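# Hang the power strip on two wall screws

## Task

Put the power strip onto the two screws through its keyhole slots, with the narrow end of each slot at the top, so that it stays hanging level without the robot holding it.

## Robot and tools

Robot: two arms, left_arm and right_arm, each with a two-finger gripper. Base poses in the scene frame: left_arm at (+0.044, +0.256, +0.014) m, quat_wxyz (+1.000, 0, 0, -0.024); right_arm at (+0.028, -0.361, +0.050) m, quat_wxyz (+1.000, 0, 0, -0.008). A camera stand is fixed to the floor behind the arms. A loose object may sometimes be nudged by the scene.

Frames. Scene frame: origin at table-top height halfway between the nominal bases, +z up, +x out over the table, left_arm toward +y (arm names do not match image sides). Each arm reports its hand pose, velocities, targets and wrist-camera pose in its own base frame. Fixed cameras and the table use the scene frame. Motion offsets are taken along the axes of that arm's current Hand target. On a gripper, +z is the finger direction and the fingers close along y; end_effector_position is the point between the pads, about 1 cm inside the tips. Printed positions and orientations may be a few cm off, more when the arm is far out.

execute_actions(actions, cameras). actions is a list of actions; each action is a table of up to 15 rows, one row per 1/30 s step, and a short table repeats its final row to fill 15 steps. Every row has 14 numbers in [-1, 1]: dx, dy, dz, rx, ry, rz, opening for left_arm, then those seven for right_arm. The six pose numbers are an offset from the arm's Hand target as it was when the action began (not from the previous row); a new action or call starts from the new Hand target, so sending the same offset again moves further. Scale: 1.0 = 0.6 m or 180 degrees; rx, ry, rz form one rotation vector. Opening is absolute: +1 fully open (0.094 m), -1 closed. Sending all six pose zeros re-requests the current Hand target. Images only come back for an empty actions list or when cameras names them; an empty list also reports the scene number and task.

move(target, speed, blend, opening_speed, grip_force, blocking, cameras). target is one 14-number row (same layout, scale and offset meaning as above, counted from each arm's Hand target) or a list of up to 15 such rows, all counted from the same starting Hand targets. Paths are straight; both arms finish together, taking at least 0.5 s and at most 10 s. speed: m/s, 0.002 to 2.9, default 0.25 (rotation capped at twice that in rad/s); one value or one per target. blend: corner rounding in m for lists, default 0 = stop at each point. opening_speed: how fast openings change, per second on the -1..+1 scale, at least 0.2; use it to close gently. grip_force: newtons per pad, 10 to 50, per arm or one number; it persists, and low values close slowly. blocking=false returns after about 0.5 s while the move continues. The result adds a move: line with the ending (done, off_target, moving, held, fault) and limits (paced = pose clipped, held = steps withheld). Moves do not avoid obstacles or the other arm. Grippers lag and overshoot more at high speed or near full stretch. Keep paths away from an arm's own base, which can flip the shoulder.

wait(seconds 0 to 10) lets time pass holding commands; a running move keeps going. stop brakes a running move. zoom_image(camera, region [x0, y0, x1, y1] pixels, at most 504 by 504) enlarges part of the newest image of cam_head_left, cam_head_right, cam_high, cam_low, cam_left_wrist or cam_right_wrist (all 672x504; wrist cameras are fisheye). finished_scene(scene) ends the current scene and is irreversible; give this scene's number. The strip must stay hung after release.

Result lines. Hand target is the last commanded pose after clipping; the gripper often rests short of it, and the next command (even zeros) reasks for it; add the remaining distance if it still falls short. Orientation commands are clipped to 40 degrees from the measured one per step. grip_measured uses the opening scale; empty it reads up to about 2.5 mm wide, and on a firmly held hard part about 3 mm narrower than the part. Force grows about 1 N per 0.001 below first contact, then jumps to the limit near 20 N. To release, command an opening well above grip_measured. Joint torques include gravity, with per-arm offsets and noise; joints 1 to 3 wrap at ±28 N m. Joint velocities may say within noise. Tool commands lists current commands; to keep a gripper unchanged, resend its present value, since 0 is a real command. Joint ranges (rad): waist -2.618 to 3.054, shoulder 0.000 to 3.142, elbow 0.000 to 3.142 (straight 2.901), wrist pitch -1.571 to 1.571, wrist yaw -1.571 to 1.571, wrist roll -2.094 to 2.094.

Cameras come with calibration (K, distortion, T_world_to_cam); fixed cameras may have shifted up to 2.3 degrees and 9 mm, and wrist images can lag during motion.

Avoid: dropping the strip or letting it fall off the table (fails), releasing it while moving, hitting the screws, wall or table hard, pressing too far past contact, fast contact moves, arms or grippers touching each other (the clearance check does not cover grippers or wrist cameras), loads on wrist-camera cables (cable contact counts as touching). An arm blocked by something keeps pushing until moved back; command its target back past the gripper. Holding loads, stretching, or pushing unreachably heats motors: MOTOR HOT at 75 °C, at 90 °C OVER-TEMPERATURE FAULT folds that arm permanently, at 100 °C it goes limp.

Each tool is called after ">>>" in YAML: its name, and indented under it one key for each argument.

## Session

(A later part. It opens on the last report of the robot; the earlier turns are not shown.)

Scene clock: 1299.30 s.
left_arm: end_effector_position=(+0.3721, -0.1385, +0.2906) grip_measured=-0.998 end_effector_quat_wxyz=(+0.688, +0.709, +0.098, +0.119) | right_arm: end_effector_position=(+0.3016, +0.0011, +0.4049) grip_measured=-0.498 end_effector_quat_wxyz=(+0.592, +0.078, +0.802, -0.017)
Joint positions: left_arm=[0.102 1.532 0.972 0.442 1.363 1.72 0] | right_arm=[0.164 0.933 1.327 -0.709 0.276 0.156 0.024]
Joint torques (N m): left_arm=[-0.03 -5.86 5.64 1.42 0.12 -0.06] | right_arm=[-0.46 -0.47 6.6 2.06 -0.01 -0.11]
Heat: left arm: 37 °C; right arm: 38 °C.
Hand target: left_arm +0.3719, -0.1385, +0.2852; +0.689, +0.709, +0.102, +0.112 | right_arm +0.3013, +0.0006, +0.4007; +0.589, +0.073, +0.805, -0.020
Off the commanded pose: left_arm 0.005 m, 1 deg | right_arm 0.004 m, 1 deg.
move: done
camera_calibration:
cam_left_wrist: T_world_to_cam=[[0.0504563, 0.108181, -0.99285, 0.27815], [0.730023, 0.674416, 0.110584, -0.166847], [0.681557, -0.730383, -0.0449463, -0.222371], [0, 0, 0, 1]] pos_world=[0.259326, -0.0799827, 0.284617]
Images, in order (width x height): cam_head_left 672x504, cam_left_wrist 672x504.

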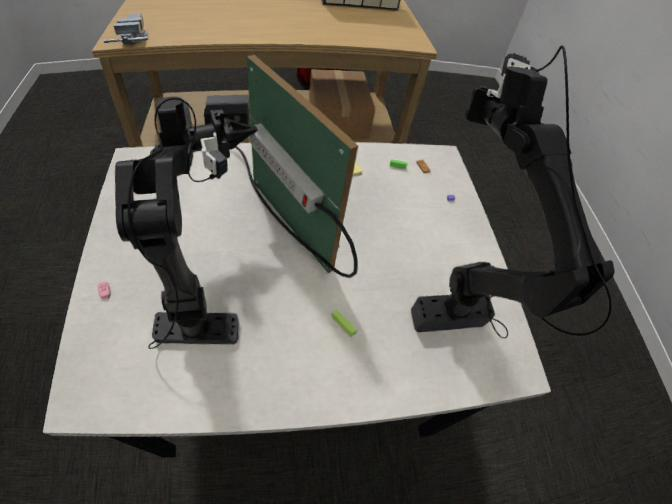

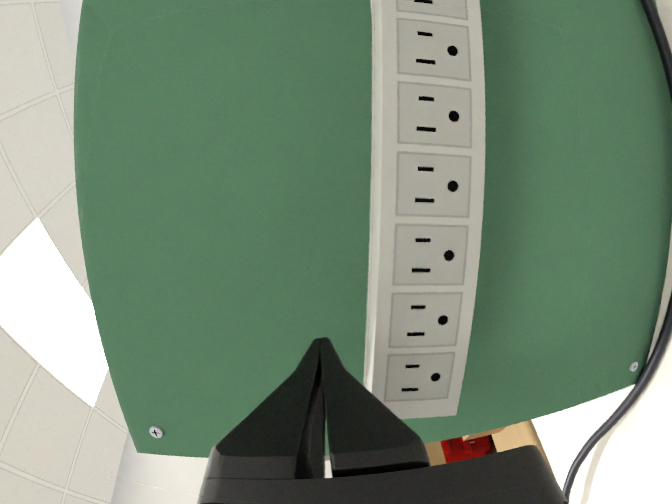

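>>> move:
  target: [0.001,-0.0333,0,0,0,0,-1,0,0,0,0,0,0,-0.5]
  speed: 0.05

>>> move:
  target: [0.0006,-0.0167,0,0,0,0,-1,0,0,0,0,0,0,-0.5]
  speed: 0.03
  cameras: ["cam_left_wrist","cam_head_left"]

>>> zoom_image:
  camera: "cam_head_left"
  region: [220, 110, 340, 230]

Scene clock: 1305.50 s.
left_arm: end_effector_position=(+0.3728, -0.1384, +0.2716) grip_measured=-0.998 end_effector_quat_wxyz=(+0.688, +0.709, +0.095, +0.122) | right_arm: end_effector_position=(+0.3016, +0.0011, +0.4049) grip_measured=-0.498 end_effector_quat_wxyz=(+0.592, +0.078, +0.802, -0.017)
Joint positions: left_arm=[0.102 1.562 0.921 0.525 1.363 1.727 0] | right_arm=[0.164 0.933 1.327 -0.709 0.276 0.156 0.024]
Joint torques (N m): left_arm=[0.17 -5.71 5.52 1.33 0.13 -0.1] | right_arm=[-0.44 -0.43 6.58 2.07 -0.01 -0.11]
Heat: left arm: 36 °C; right arm: 38 °C.
Hand target: left_arm +0.3727, -0.1378, +0.2653; +0.689, +0.709, +0.102, +0.112 | right_arm +0.3013, +0.0006, +0.4007; +0.589, +0.073, +0.805, -0.020
Off the commanded pose: left_arm 0.006 m, 1 deg | right_arm 0.004 m, 1 deg.
move: done

Scene clock: 1306.53 s.
left_arm: end_effector_position=(+0.3735, -0.1383, +0.2630) grip_measured=-0.998 end_effector_quat_wxyz=(+0.688, +0.709, +0.092, +0.124) | right_arm: end_effector_position=(+0.3016, +0.0011, +0.4049) grip_measured=-0.498 end_effector_quat_wxyz=(+0.592, +0.078, +0.802, -0.017)
Joint positions: left_arm=[0.102 1.581 0.898 0.574 1.363 1.727 0] | right_arm=[0.164 0.933 1.327 -0.709 0.276 0.156 0.024]
Joint torques (N m): left_arm=[0.29 -5.7 5.35 1.3 0.15 -0.1] | right_arm=[-0.46 -0.47 6.52 2.05 -0.03 -0.11]
Heat: left arm: 36 °C; right arm: 38 °C.
Hand target: left_arm +0.3732, -0.1374, +0.2553; +0.689, +0.709, +0.102, +0.112 | right_arm +0.3013, +0.0006, +0.4007; +0.589, +0.073, +0.805, -0.020
Off the commanded pose: left_arm 0.008 m, 2 deg | right_arm 0.004 m, 1 deg.
move: done
camera_calibration:
cam_left_wrist: T_world_to_cam=[[0.0660369, 0.111055, -0.991618, 0.245051], [0.728544, 0.673688, 0.123966, -0.16801], [0.681808, -0.730624, -0.0364202, -0.226875], [0, 0, 0, 1]] pos_world=[0.260905, -0.0797881, 0.255562]
Images, in order (width x height): cam_head_left 672x504, cam_left_wrist 672x504.

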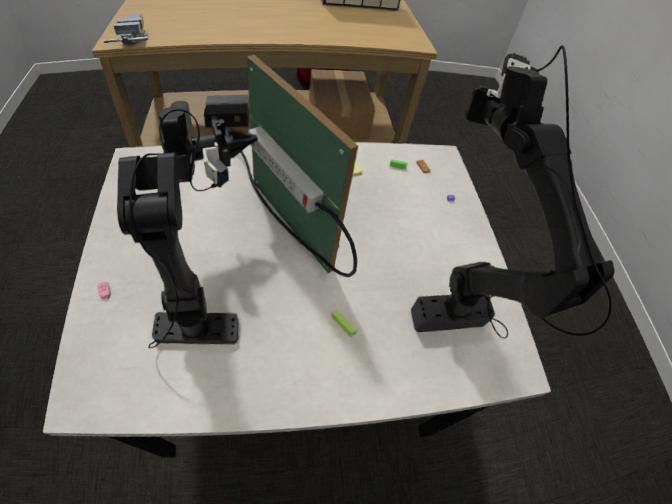

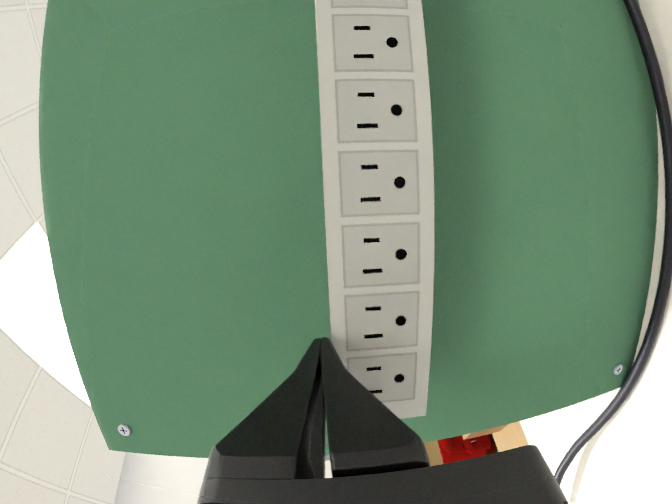

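Scaled by 4.200 from the camera's 672x504 image, which has a finer 960x720 frame.

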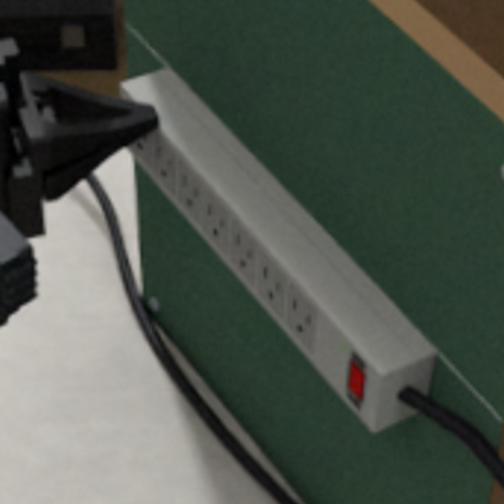

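>>> move:
  target: [-0.002,0.06,0,0,0,0,-1,0,0,0,0,0,0,-0.5]
  speed: 0.05
  cameras: ["cam_left_wrist","cam_head_left"]

>>> zoom_image:
  camera: "cam_head_left"
  region: [220, 110, 340, 230]

Scene clock: 1311.87 s.
left_arm: end_effector_position=(+0.3733, -0.1383, +0.2728) grip_measured=-0.998 end_effector_quat_wxyz=(+0.689, +0.708, +0.115, +0.101) | right_arm: end_effector_position=(+0.3016, +0.0011, +0.4049) grip_measured=-0.498 end_effector_quat_wxyz=(+0.592, +0.078, +0.802, -0.017)
Joint positions: left_arm=[0.102 1.56 0.935 0.485 1.363 1.693 0] | right_arm=[0.164 0.933 1.327 -0.709 0.276 0.156 0.024]
Joint torques (N m): left_arm=[-0.13 -9.31 8.83 1.04 0.11 0.06] | right_arm=[-0.47 -0.4 6.57 2.07 0 -0.11]
Heat: left arm: 36 °C; right arm: 38 °C.
Hand target: left_arm +0.3716, -0.1388, +0.2911; +0.689, +0.709, +0.102, +0.112 | right_arm +0.3013, +0.0006, +0.4007; +0.589, +0.073, +0.805, -0.020
Off the commanded pose: left_arm 0.018 m, 2 deg | right_arm 0.004 m, 1 deg.
move: off_target (left_arm)
camera_calibration:
cam_left_wrist: T_world_to_cam=[[0.00248598, 0.0976869, -0.995214, 0.277547], [0.734106, 0.675607, 0.068149, -0.155635], [0.679031, -0.730762, -0.0700329, -0.21622], [0, 0, 0, 1]] pos_world=[0.260383, -0.0799694, 0.271682]
Images, in order (width x height): cam_head_left 672x504, cam_left_wrist 672x504.

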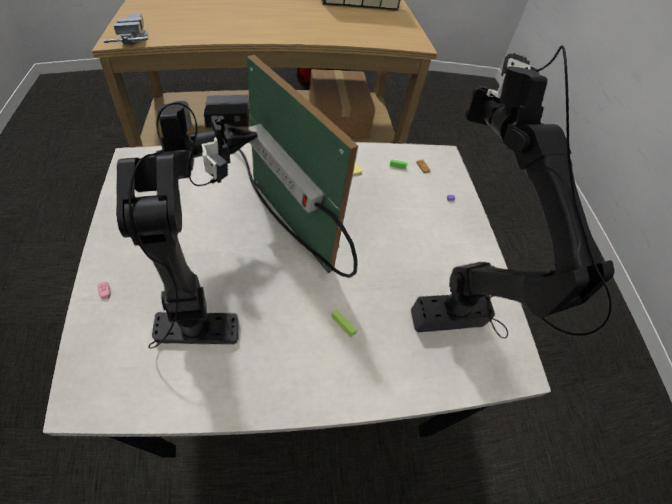

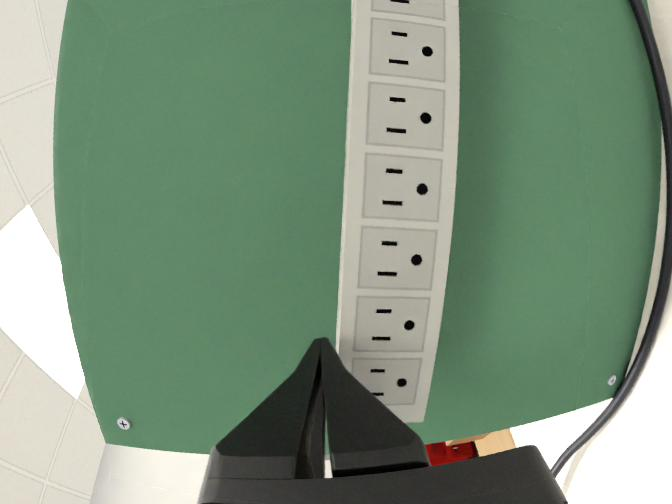

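Scaled by 4.200 from the camera's 672x504 image, which has a finer 960x720 frame.

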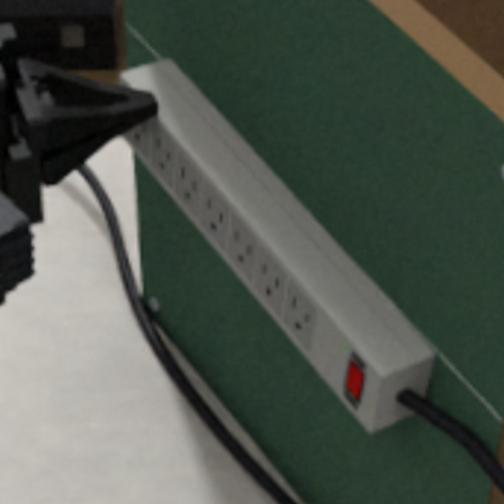

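>>> move:
  target:
    - [0,0.06,-0.1,0,0,0,-1,0.198,0.1925,-0.1982,-0.2696,0.2196,-0.2376,0.6]
    - [0,0.06,-0.1,0,0,0,-1,0.6822,0.2955,-0.1563,-0.2696,0.2196,-0.2376,0.6]
  speed: 0.25
  blend: [0.03,0]
  cameras: ["cam_right_wrist","cam_head_left","cam_head_right"]

Scene clock: 1378.93 s.
left_arm: end_effector_position=(+0.3600, -0.0829, +0.3105) grip_measured=-0.998 end_effector_quat_wxyz=(+0.694, +0.701, +0.119, +0.108) | right_arm: end_effector_position=(+0.1170, +0.2272, +0.0537) grip_measured=+0.598 end_effector_quat_wxyz=(+0.229, -0.449, +0.854, +0.125)
Joint positions: left_arm=[0.28 1.496 1.056 0.165 1.526 1.832 0] | right_arm=[1.151 1.06 0.503 -0.492 0.085 0.16 0.075]
Joint torques (N m): left_arm=[0.53 -8.9 8.91 0.87 0.37 0.11] | right_arm=[0.42 -1.48 7.16 1.43 0.15 0.08]
Motor temperatures (°C): left_arm=[25 29 38 31 24 26 26] | right_arm=[25 30 35 40 25 24 26]
Heat: left arm: 38 °C; right arm: 40 °C.
Hand target: left_arm +0.3533, -0.0826, +0.3286; +0.689, +0.709, +0.102, +0.112 | right_arm +0.1169, +0.2253, +0.0497; +0.229, -0.447, +0.857, +0.120
Off the commanded pose: left_arm 0.019 m, 2 deg | right_arm 0.005 m, 1 deg.
move: off_target (left_arm)
camera_calibration:
cam_right_wrist: T_world_to_cam=[[0.754406, -0.656258, 0.013995, 0.0564657], [-0.650022, -0.749865, -0.123181, 0.300528], [0.0913332, 0.0838318, -0.992285, 0.145151], [0, 0, 0, 1]] pos_world=[0.139495, 0.250243, 0.18026]
Images, in order (width x height): cam_head_left 672x504, cam_head_right 672x504, cam_right_wrist 672x504.

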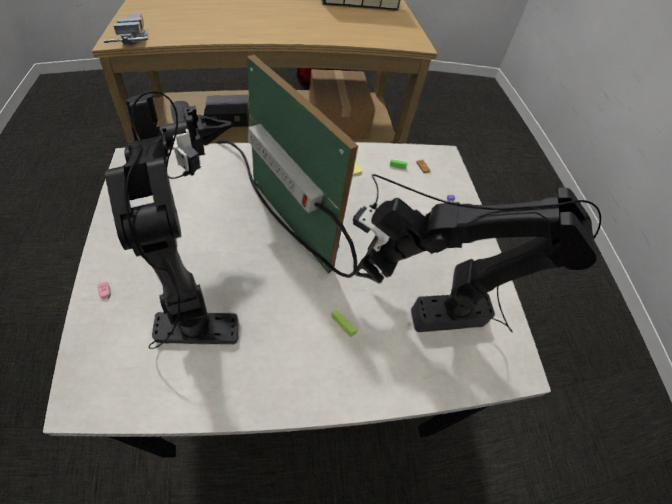

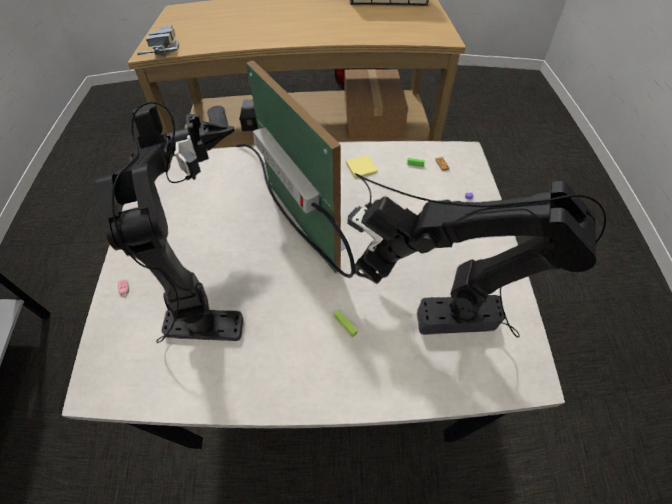

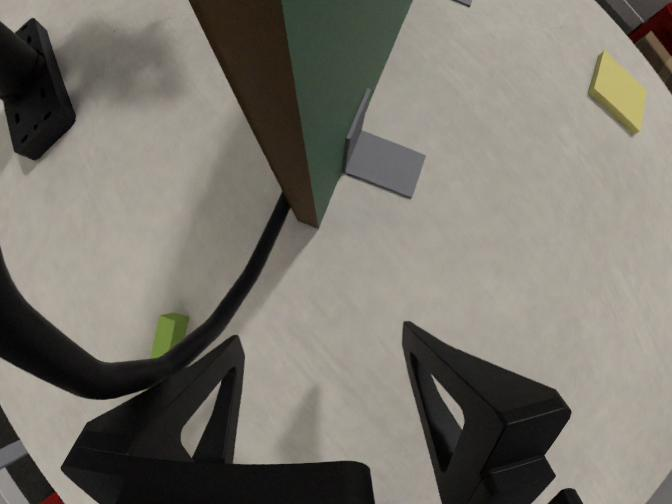

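>>> move:
  target: [0,0,0,0,0,0,-1,0.0112,0.121,0.0702,0.0556,0,0.0962,0.3]
  speed: 0.15
  cameras: ["cam_right_wrist","cam_head_right"]

Scene clock: 1402.70 s.
left_arm: end_effector_position=(+0.3596, -0.0830, +0.3108) grip_measured=-0.998 end_effector_quat_wxyz=(+0.694, +0.702, +0.119, +0.108) | right_arm: end_effector_position=(+0.0676, +0.2760, +0.0100) grip_measured=+0.302 end_effector_quat_wxyz=(+0.248, -0.285, +0.922, +0.083)
Joint positions: left_arm=[0.28 1.496 1.073 0.095 1.526 1.886 0] | right_arm=[1.594 1.487 0.614 -0.381 0.429 0.925 0.061]
Joint torques (N m): left_arm=[0.57 -8.79 8.92 0.84 0.38 -0.01] | right_arm=[0.43 -3.71 8.81 0.9 0.25 -0.08]
Heat: left arm: 37 °C; right arm: 39 °C.
Hand target: left_arm +0.3533, -0.0826, +0.3286; +0.689, +0.709, +0.102, +0.112 | right_arm +0.0660, +0.2793, +0.0099; +0.246, -0.291, +0.921, +0.078
Off the commanded pose: left_arm 0.019 m, 2 deg | right_arm 0.004 m, 1 deg.
move: off_target (left_arm)
camera_calibration:
cam_right_wrist: T_world_to_cam=[[0.46788, -0.883736, 0.00993519, 0.208556], [-0.876533, -0.465446, -0.122675, 0.236452], [0.113036, 0.0486887, -0.992397, 0.110473], [0, 0, 0, 1]] pos_world=[0.097191, 0.288986, 0.136568]
Images, in order (width x height): cam_head_right 672x504, cam_right_wrist 672x504.

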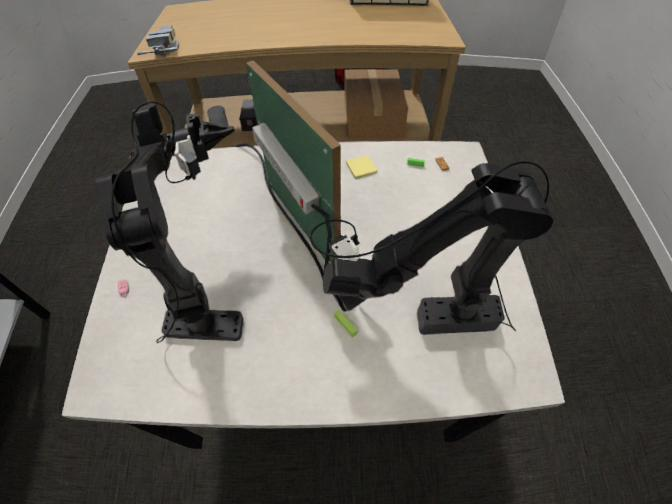

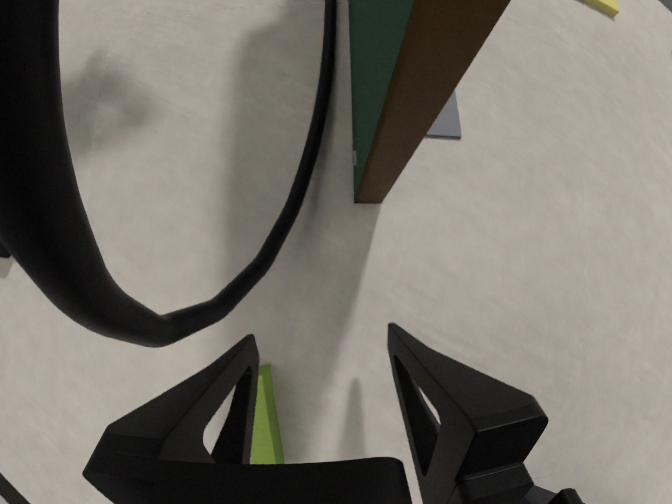

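>>> wait:
  seconds: 0
  cameras: ["cam_head_left","cam_left_wrist","cam_high"]

>>> zoom_image:
  camera: "cam_head_left"
  region: [220, 110, 400, 310]

Scene clock: 1421.57 s.
left_arm: end_effector_position=(+0.3595, -0.0830, +0.3107) grip_measured=-0.998 end_effector_quat_wxyz=(+0.694, +0.702, +0.119, +0.108) | right_arm: end_effector_position=(+0.0676, +0.2760, +0.0100) grip_measured=+0.302 end_effector_quat_wxyz=(+0.248, -0.285, +0.922, +0.083)
Joint positions: left_arm=[0.28 1.496 1.073 0.094 1.526 1.886 0] | right_arm=[1.594 1.487 0.614 -0.381 0.429 0.925 0.061]
Joint torques (N m): left_arm=[0.51 -8.76 8.96 0.87 0.37 0] | right_arm=[0.39 -3.69 8.8 0.87 0.24 -0.07]
Heat: left arm: 36 °C; right arm: 37 °C.
Hand target: left_arm +0.3533, -0.0826, +0.3286; +0.689, +0.709, +0.102, +0.112 | right_arm +0.0660, +0.2793, +0.0099; +0.246, -0.291, +0.921, +0.078
Tool commands: left_gripper/opening=-1.0 right_gripper/opening=+0.3
Off the commanded pose: left_arm 0.019 m, 2 deg | right_arm 0.004 m, 1 deg.
camera_calibration:
cam_left_wrist: T_world_to_cam=[[0.00777799, 0.0847972, -0.996368, 0.307352], [0.723579, 0.687256, 0.0641383, -0.179487], [0.690198, -0.721449, -0.056012, -0.171452], [0, 0, 0, 1]] pos_world=[0.245819, -0.0264031, 0.308144]
Images, in order (width x height): cam_head_left 672x504, cam_high 672x504, cam_left_wrist 672x504.

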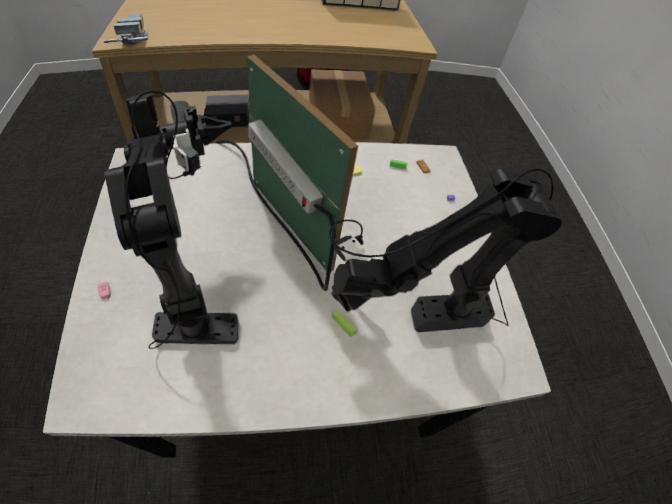

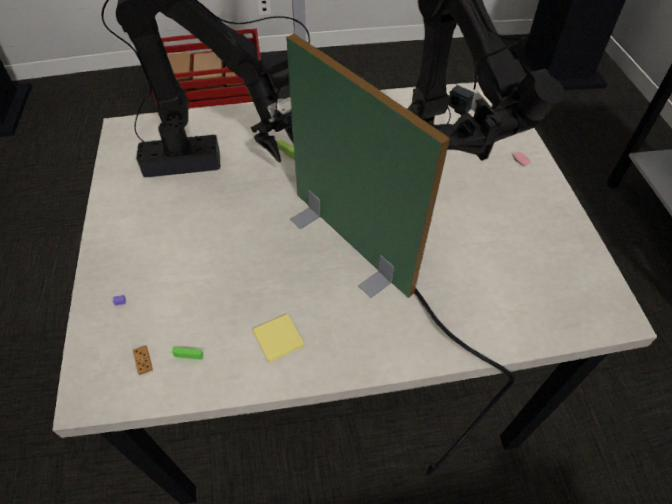

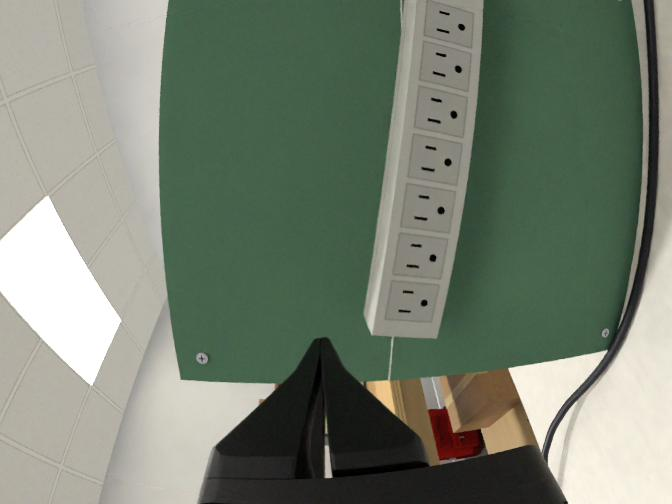

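Scaled by 2.520 from the camera's 672x504 image, which has a finer 960x720 frame.

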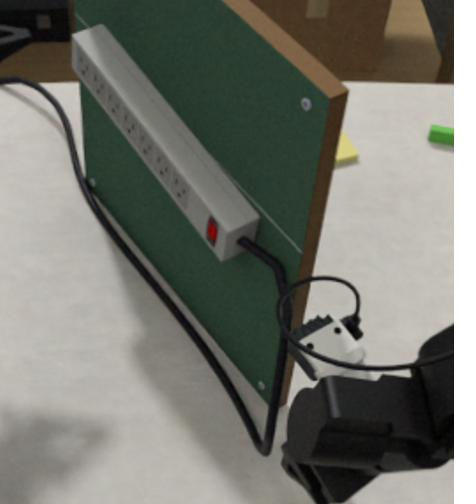

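>>> move:
  target: [0,0,0,0,0,0,-1,-0.0487,-0.1223,-0.0485,-0.0556,0,-0.0962,0.3]
  speed: 0.12
  cameras: ["cam_right_wrist","cam_head_left","cam_head_right"]

>>> zoom_image:
  camera: "cam_head_left"
  region: [220, 110, 400, 310]

>>> zoom_image:
  camera: "cam_head_right"
  region: [220, 110, 400, 310]

Scene clock: 1486.30 s.
left_arm: end_effector_position=(+0.3590, -0.0832, +0.3115) grip_measured=-0.998 end_effector_quat_wxyz=(+0.693, +0.703, +0.117, +0.109) | right_arm: end_effector_position=(+0.1193, +0.2317, +0.0526) grip_measured=+0.302 end_effector_quat_wxyz=(+0.235, -0.442, +0.856, +0.124)
Joint positions: left_arm=[0.28 1.496 1.091 0.03 1.526 1.938 0] | right_arm=[1.162 1.082 0.504 -0.464 0.102 0.181 0.061]
Joint torques (N m): left_arm=[0.54 -8.57 8.99 0.89 0.39 -0.02] | right_arm=[-0.46 -3.32 7.1 1.21 -0.01 -0.12]
Motor temperatures (°C): left_arm=[25 28 37 29 24 25 25] | right_arm=[25 30 37 35 26 24 26]
Heat: left arm: 37 °C; right arm: 37 °C.
Hand target: left_arm +0.3533, -0.0826, +0.3287; +0.689, +0.709, +0.102, +0.112 | right_arm +0.1170, +0.2254, +0.0496; +0.229, -0.447, +0.857, +0.120
Off the commanded pose: left_arm 0.018 m, 2 deg | right_arm 0.007 m, 1 deg.
move: off_target (left_arm)
camera_calibration:
cam_right_wrist: T_world_to_cam=[[0.744057, -0.66793, 0.0157711, 0.0616019], [-0.660454, -0.738883, -0.133611, 0.304496], [0.100896, 0.0889977, -0.990908, 0.141131], [0, 0, 0, 1]] pos_world=[0.141031, 0.253573, 0.17956]
Images, in order (width x height): cam_head_left 672x504, cam_head_right 672x504, cam_right_wrist 672x504.

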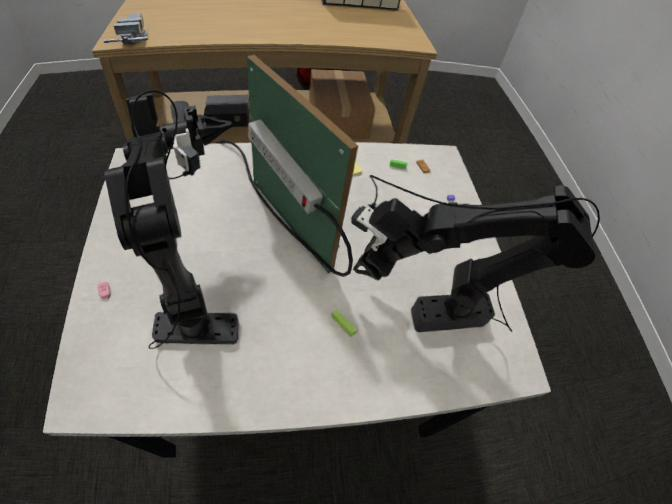

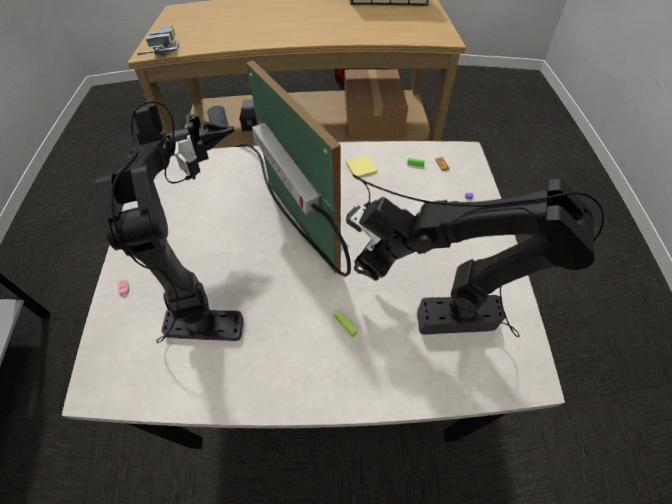

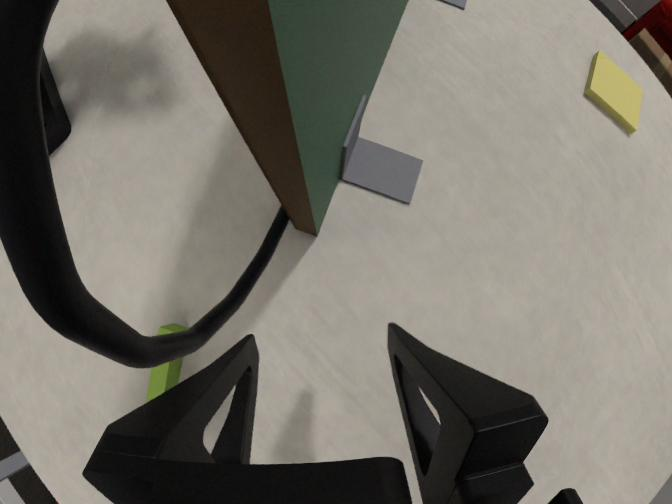

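Scaled by 2.520 from the camera's 672x504 image, which has a finer 960x720 frame.

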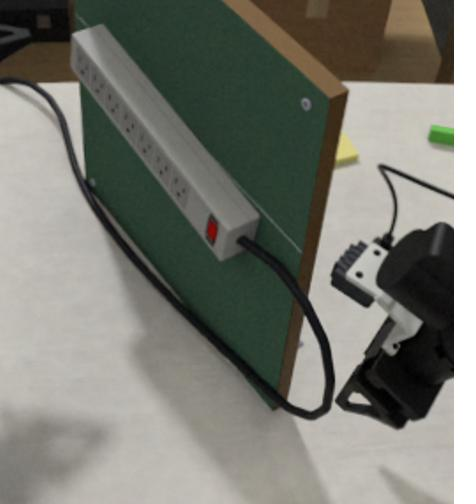

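Scaled by 2.520 from the camera's 672x504 image, which has a finer 960x720 frame.

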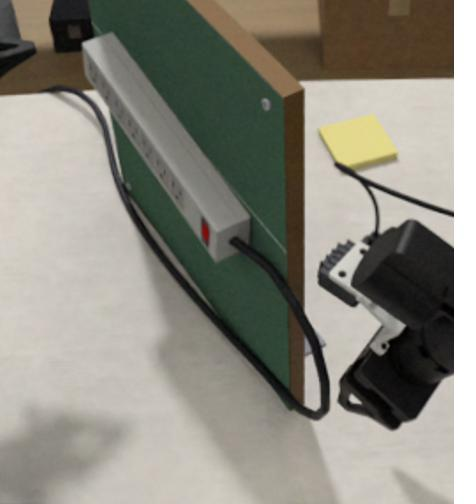

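>>> move:
  target:
    - [0,0,0,0,0,0,-1,-0.0905,-0.0142,-0.1795,0,0,0.2,0.5]
    - [0,0,0,0,0,0,-1,-0.0622,0.1298,-0.2017,0,0,0.499,0.5]
  speed: 0.2
  blend: [0.02,0]
  cameras: ["cam_right_wrist","cam_head_left","cam_head_right"]

>>> zoom_image:
  camera: "cam_head_left"
  region: [220, 110, 400, 310]

>>> zoom_image:
  camera: "cam_head_right"
  region: [220, 110, 400, 310]

Scene clock: 1553.47 s.
left_arm: end_effector_position=(+0.3579, -0.0835, +0.3113) grip_measured=-0.998 end_effector_quat_wxyz=(+0.692, +0.704, +0.117, +0.109) | right_arm: end_effector_position=(+0.0373, +0.2496, +0.1701) grip_measured=+0.498 end_effector_quat_wxyz=(+0.063, +0.264, +0.929, +0.252)
Joint positions: left_arm=[0.28 1.496 1.106 -0.043 1.526 1.994 0] | right_arm=[1.61 1.062 0.981 -1.034 0.27 2.101 0.07]
Joint torques (N m): left_arm=[0.59 -8.21 9.21 0.82 0.41 -0.02] | right_arm=[-0.08 -1.58 10.19 0.99 0.17 0.08]
Heat: left arm: 37 °C; right arm: 35 °C.
Hand target: left_arm +0.3533, -0.0826, +0.3286; +0.689, +0.709, +0.102, +0.112 | right_arm +0.0373, +0.2470, +0.1733; +0.078, +0.289, +0.922, +0.246
Off the commanded pose: left_arm 0.018 m, 2 deg | right_arm 0.004 m, 3 deg.
joint sent to its limit (right arm) — joint 6 (wrist roll), upper limit. The joint targets are off in orientation, not in position.
move: off_target (left_arm, right_arm)
camera_calibration:
cam_right_wrist: T_world_to_cam=[[-0.551034, -0.715132, -0.430056, 0.268584], [-0.825186, 0.39025, 0.408379, -0.0885855], [-0.124216, 0.579907, -0.805157, 0.118445], [0, 0, 0, 1]] pos_world=[0.0896122, 0.157956, 0.24705]
Images, in order (width x height): cam_head_left 672x504, cam_head_right 672x504, cam_right_wrist 672x504.

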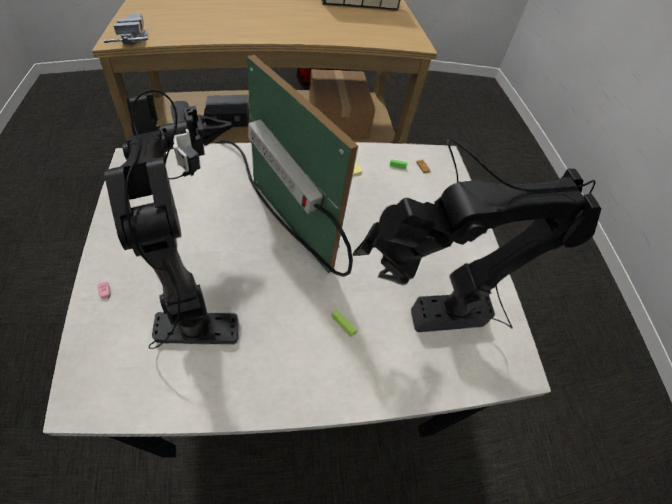

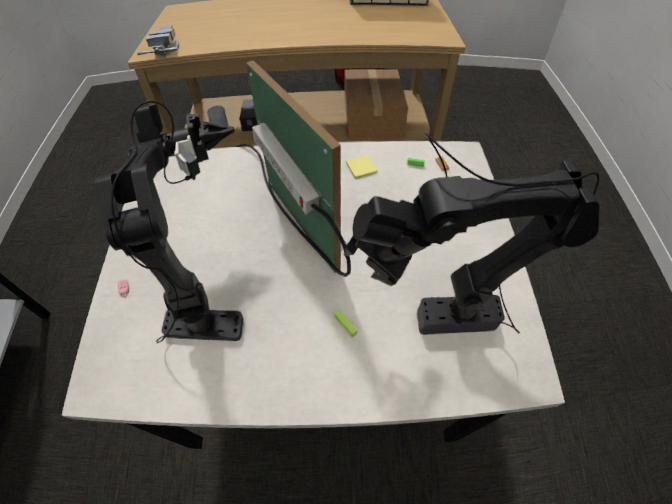

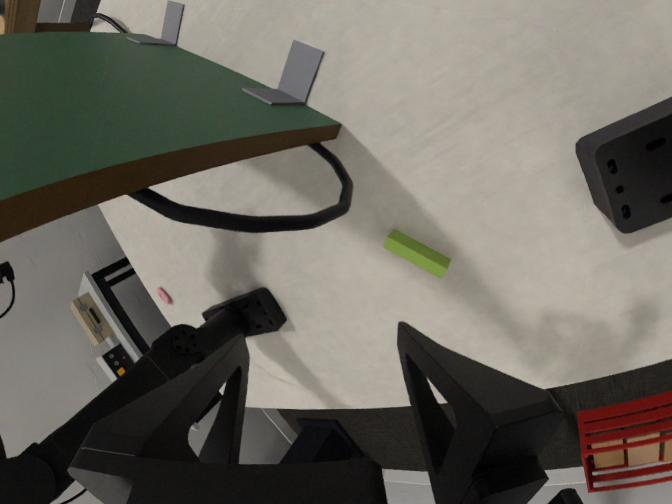

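Scaled by 2.520 from the camera's 672x504 image, which has a finer 960x720 frame.

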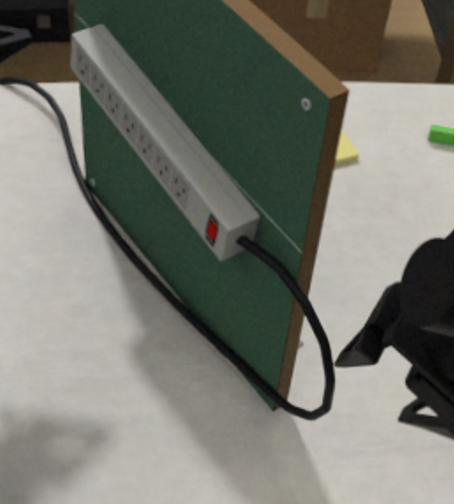

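Scaled by 2.520 from the camera's 672x504 image, which has a finer 960x720 frame.

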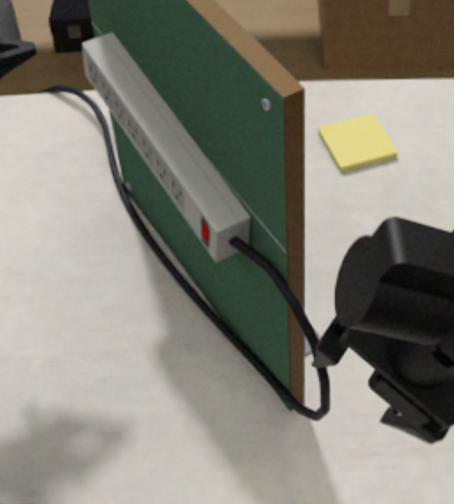

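>>> move:
  target:
    - [0,0,0,0,0,0,-1,-0.043,-0.0325,0.0068,-0.0872,-0.0877,-0.4929,0.5]
    - [0,0,0,0,0,0,-1,-0.037,-0.077,0.139,-0.0872,-0.0877,-0.4929,0.3]
  speed: 0.2
  cameras: ["cam_right_wrist","cam_head_left","cam_head_right"]

>>> zoom_image:
  camera: "cam_head_left"
  region: [220, 110, 400, 310]

>>> zoom_image:
  camera: "cam_head_right"
  region: [220, 110, 400, 310]

Scene clock: 1604.73 s.
left_arm: end_effector_position=(+0.3574, -0.0836, +0.3115) grip_measured=-0.998 end_effector_quat_wxyz=(+0.692, +0.704, +0.117, +0.109) | right_arm: end_effector_position=(+0.0543, +0.2387, +0.0831) grip_measured=+0.302 end_effector_quat_wxyz=(+0.374, -0.414, +0.804, +0.204)
Joint positions: left_arm=[0.28 1.496 1.114 -0.075 1.526 2.02 0] | right_arm=[1.753 0.787 0.329 -0.401 0.572 0.584 0.061]
Joint torques (N m): left_arm=[0.58 -8.02 9.29 0.85 0.42 0] | right_arm=[-0.51 0.31 7.24 1.56 0.27 -0.1]
Heat: left arm: 38 °C; right arm: 36 °C.
Hand target: left_arm +0.3533, -0.0826, +0.3286; +0.689, +0.709, +0.102, +0.112 | right_arm +0.0564, +0.2356, +0.0779; +0.375, -0.418, +0.804, +0.196
Off the commanded pose: left_arm 0.018 m, 2 deg | right_arm 0.006 m, 1 deg.
move: off_target (left_arm)
camera_calibration:
cam_right_wrist: T_world_to_cam=[[0.747002, -0.663733, -0.0380271, 0.117463], [-0.604265, -0.653997, -0.455139, 0.274177], [0.277221, 0.362968, -0.889608, 0.0938648], [0, 0, 0, 1]] pos_world=[0.051909, 0.223205, 0.212758]
Images, in order (width x height): cam_head_left 672x504, cam_head_right 672x504, cam_right_wrist 672x504.

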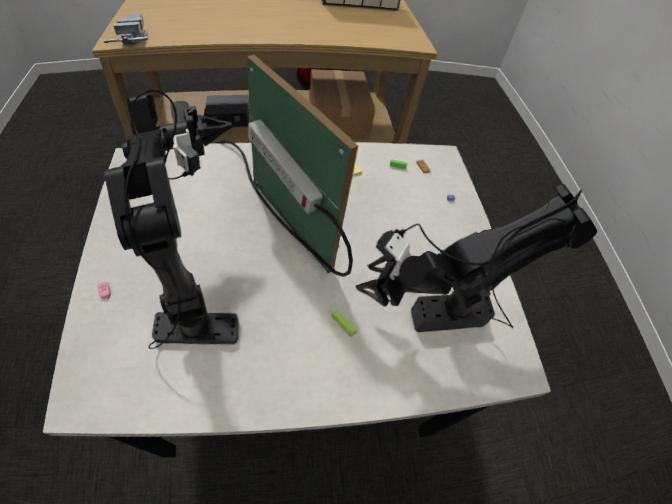

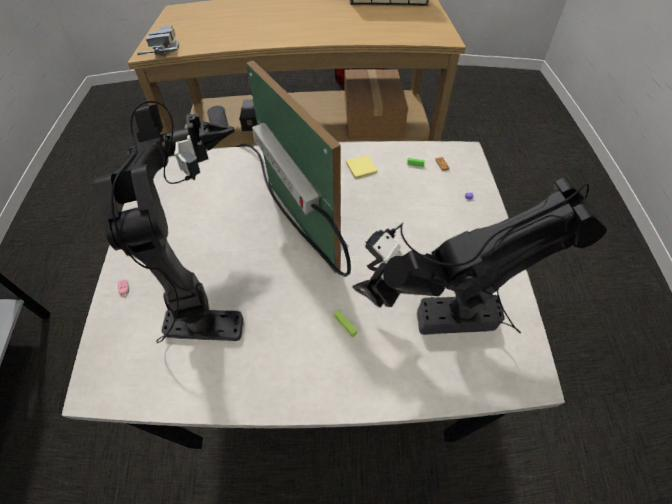

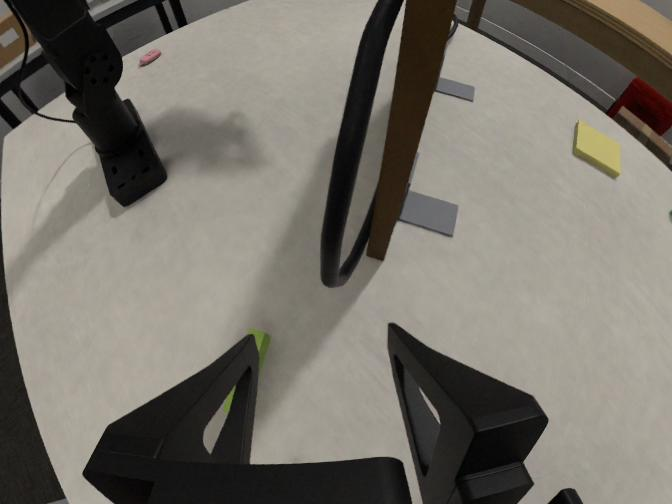

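Scaled by 2.520 from the camera's 672x504 image, which has a finer 960x720 frame.

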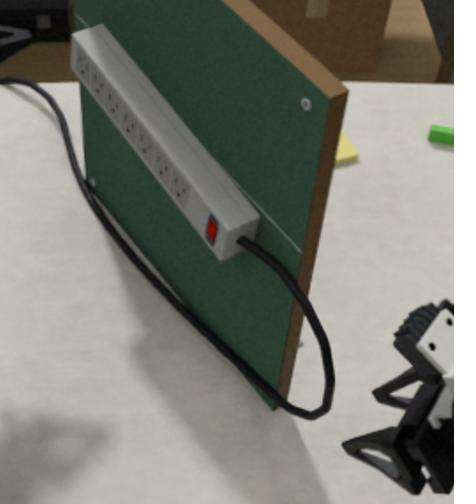

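Scaled by 2.520 from the camera's 672x504 image, which has a finer 960x720 frame.

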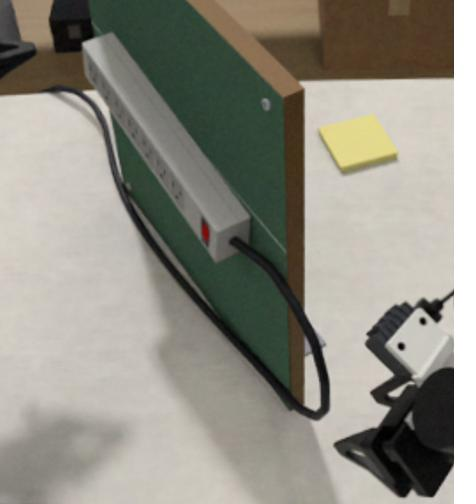

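>>> move:
  target: [0,0,0,0,0,0,-1,0,-0.008,0.105,0,0,0,0.3]
  speed: 0.1
  cameras: ["cam_right_wrist"]

Scene clock: 1613.07 s.
left_arm: end_effector_position=(+0.3574, -0.0836, +0.3115) grip_measured=-0.998 end_effector_quat_wxyz=(+0.692, +0.704, +0.117, +0.109) | right_arm: end_effector_position=(+0.0871, +0.2772, +0.0440) grip_measured=+0.302 end_effector_quat_wxyz=(+0.378, -0.412, +0.803, +0.205)
Joint positions: left_arm=[0.28 1.496 1.114 -0.075 1.526 2.02 0] | right_arm=[1.515 1.141 0.252 0.129 0.413 0.387 0.061]
Joint torques (N m): left_arm=[0.64 -8.03 9.31 0.83 0.42 0] | right_arm=[-0.53 -1.58 6.2 1.74 0.13 -0.11]
Heat: left arm: 38 °C; right arm: 36 °C.
Hand target: left_arm +0.3533, -0.0826, +0.3286; +0.689, +0.709, +0.102, +0.112 | right_arm +0.0880, +0.2724, +0.0374; +0.375, -0.418, +0.804, +0.196
Off the commanded pose: left_arm 0.018 m, 2 deg | right_arm 0.008 m, 1 deg.
move: off_target (left_arm)
camera_calibration:
cam_right_wrist: T_world_to_cam=[[0.745013, -0.665976, -0.0378301, 0.117861], [-0.604132, -0.649611, -0.461552, 0.300446], [0.282808, 0.366717, -0.886306, 0.034225], [0, 0, 0, 1]] pos_world=[0.0840219, 0.261115, 0.173464]
Images, in order (width x height): cam_right_wrist 672x504.

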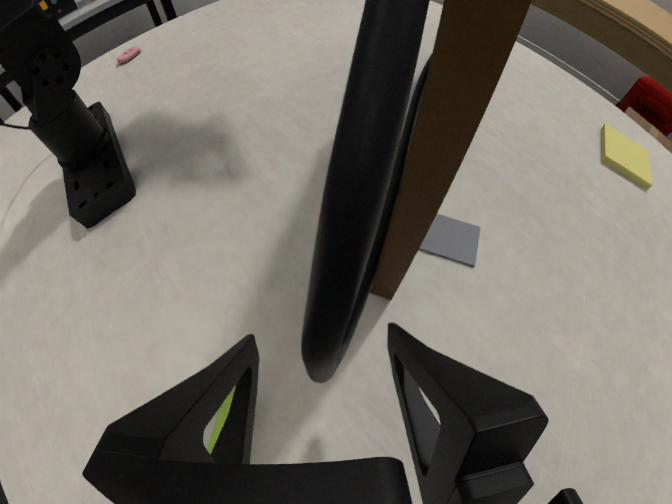

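>>> move:
  target: [0,0,0,0,0,0,-1,0,0,0.005,0,0,0,-0.95]
  speed: 0.05
  grip_force: [50,30]
  opening_speed: 0.8
  cameras: ["cam_right_wrist"]

Scene clock: 1620.70 s.
left_arm: end_effector_position=(+0.3573, -0.0837, +0.3114) grip_measured=-0.998 end_effector_quat_wxyz=(+0.692, +0.704, +0.117, +0.109) | right_arm: end_effector_position=(+0.0886, +0.2794, +0.0423) grip_measured=-0.790 end_effector_quat_wxyz=(+0.379, -0.413, +0.803, +0.205)
Joint positions: left_arm=[0.28 1.496 1.114 -0.076 1.526 2.021 0] | right_arm=[1.507 1.163 0.252 0.155 0.408 0.378 0.01]
Joint torques (N m): left_arm=[0.58 -8.01 9.31 0.83 0.42 -0.01] | right_arm=[-0.42 -1.76 6.12 1.73 0.13 -0.08]
Heat: left arm: 38 °C; right arm: 36 °C.
Hand target: left_arm +0.3533, -0.0826, +0.3286; +0.689, +0.709, +0.102, +0.112 | right_arm +0.0894, +0.2743, +0.0355; +0.375, -0.418, +0.804, +0.196
Off the commanded pose: left_arm 0.018 m, 2 deg | right_arm 0.009 m, 1 deg.
grip_force (N): 50, 30
move: off_target (left_arm)
camera_calibration:
cam_right_wrist: T_world_to_cam=[[0.746036, -0.664917, -0.0362751, 0.117597], [-0.602191, -0.650399, -0.462976, 0.302143], [0.284248, 0.367241, -0.885628, 0.0312904], [0, 0, 0, 1]] pos_world=[0.0853221, 0.263214, 0.171862]
Images, in order (width x height): cam_right_wrist 672x504.

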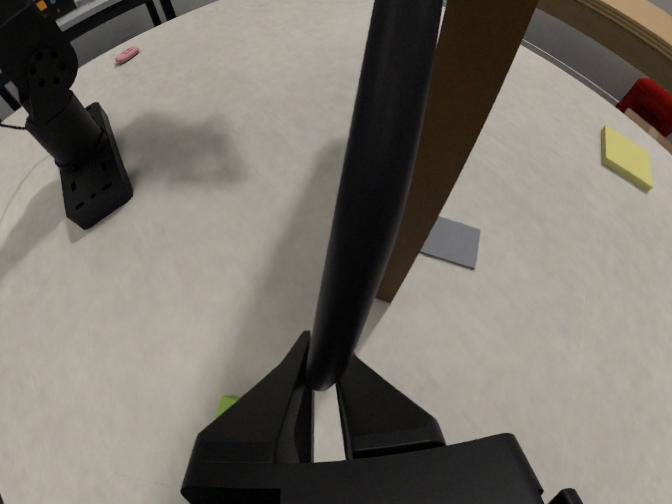

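>>> move:
  target: [0,0,0,0,0,0,-1,-0.0558,0.0448,-0.1657,0,0,0,-0.95]
  speed: 0.08
  cameras: ["cam_right_wrist","cam_head_left","cam_head_right","cam_high"]

>>> zoom_image:
  camera: "cam_head_left"
  region: [220, 110, 400, 310]

Scene clock: 1633.77 s.
left_arm: end_effector_position=(+0.3573, -0.0837, +0.3114) grip_measured=-0.998 end_effector_quat_wxyz=(+0.692, +0.704, +0.117, +0.109) | right_arm: end_effector_position=(+0.0447, +0.2441, +0.1184) grip_measured=-0.791 end_effector_quat_wxyz=(+0.385, -0.410, +0.806, +0.183)
Joint positions: left_arm=[0.28 1.496 1.114 -0.076 1.526 2.021 0] | right_arm=[1.856 0.865 0.509 -0.596 0.674 0.692 0.01]
Joint torques (N m): left_arm=[0.58 -8.01 9.35 0.83 0.43 0] | right_arm=[1.58 -1.54 11.07 1.16 0.11 0.06]
Heat: left arm: 39 °C; right arm: 37 °C.
Hand target: left_arm +0.3533, -0.0826, +0.3286; +0.689, +0.709, +0.102, +0.112 | right_arm +0.0361, +0.2448, +0.1249; +0.375, -0.418, +0.804, +0.195
Off the commanded pose: left_arm 0.018 m, 2 deg | right_arm 0.011 m, 2 deg.
grip_force (N): 50, 30
move: off_target (left_arm, right_arm)
camera_calibration:
cam_right_wrist: T_world_to_cam=[[0.728024, -0.68555, 0.00150056, 0.131011], [-0.608352, -0.64705, -0.459602, 0.287053], [0.316051, 0.333689, -0.888124, 0.131123], [0, 0, 0, 1]] pos_world=[0.0378087, 0.231798, 0.248187]
Images, in order (width x height): cam_head_left 672x504, cam_head_right 672x504, cam_high 672x504, cam_right_wrist 672x504.

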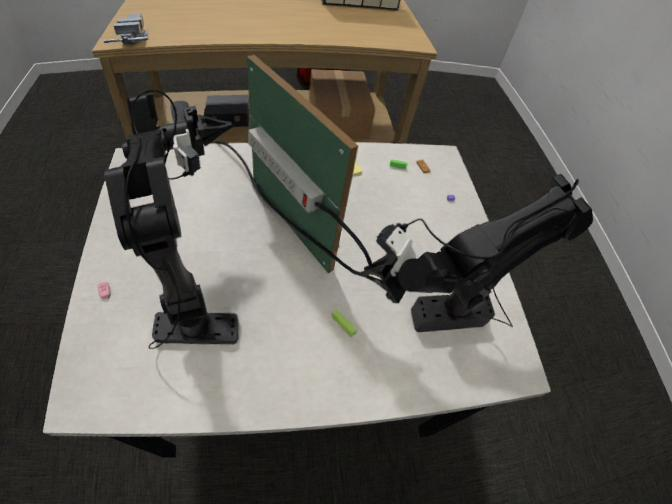

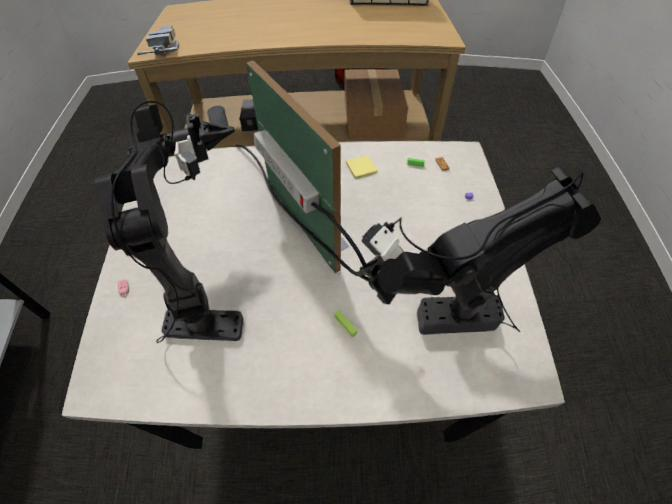

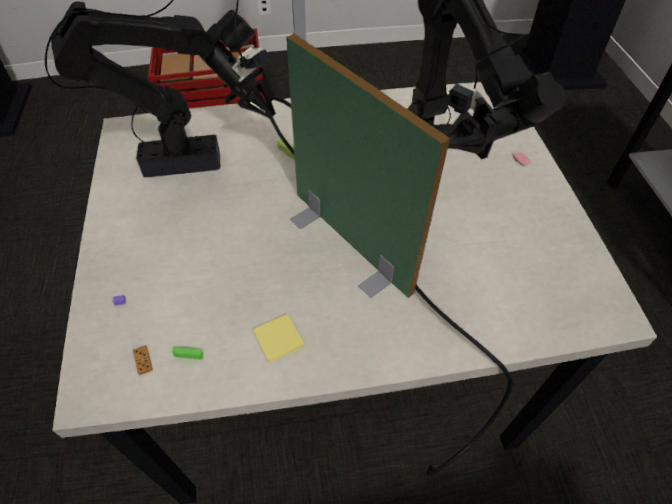

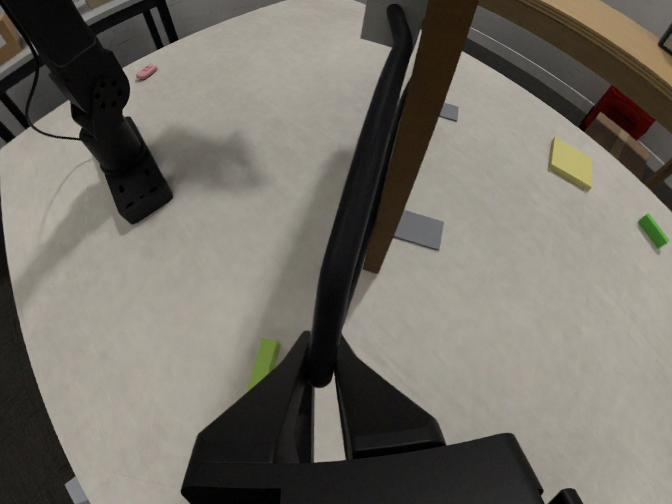

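Scaled by 2.520 from the camera's 672x504 image, which has a finer 960x720 frame.

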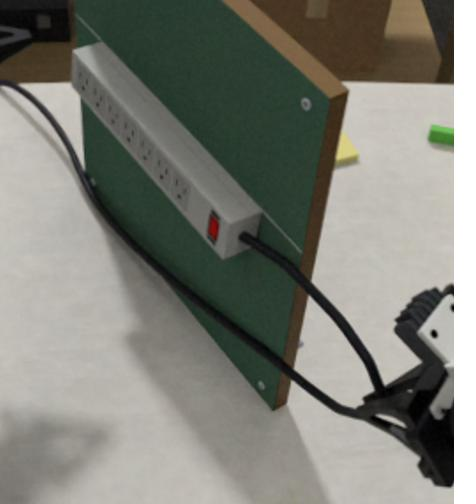

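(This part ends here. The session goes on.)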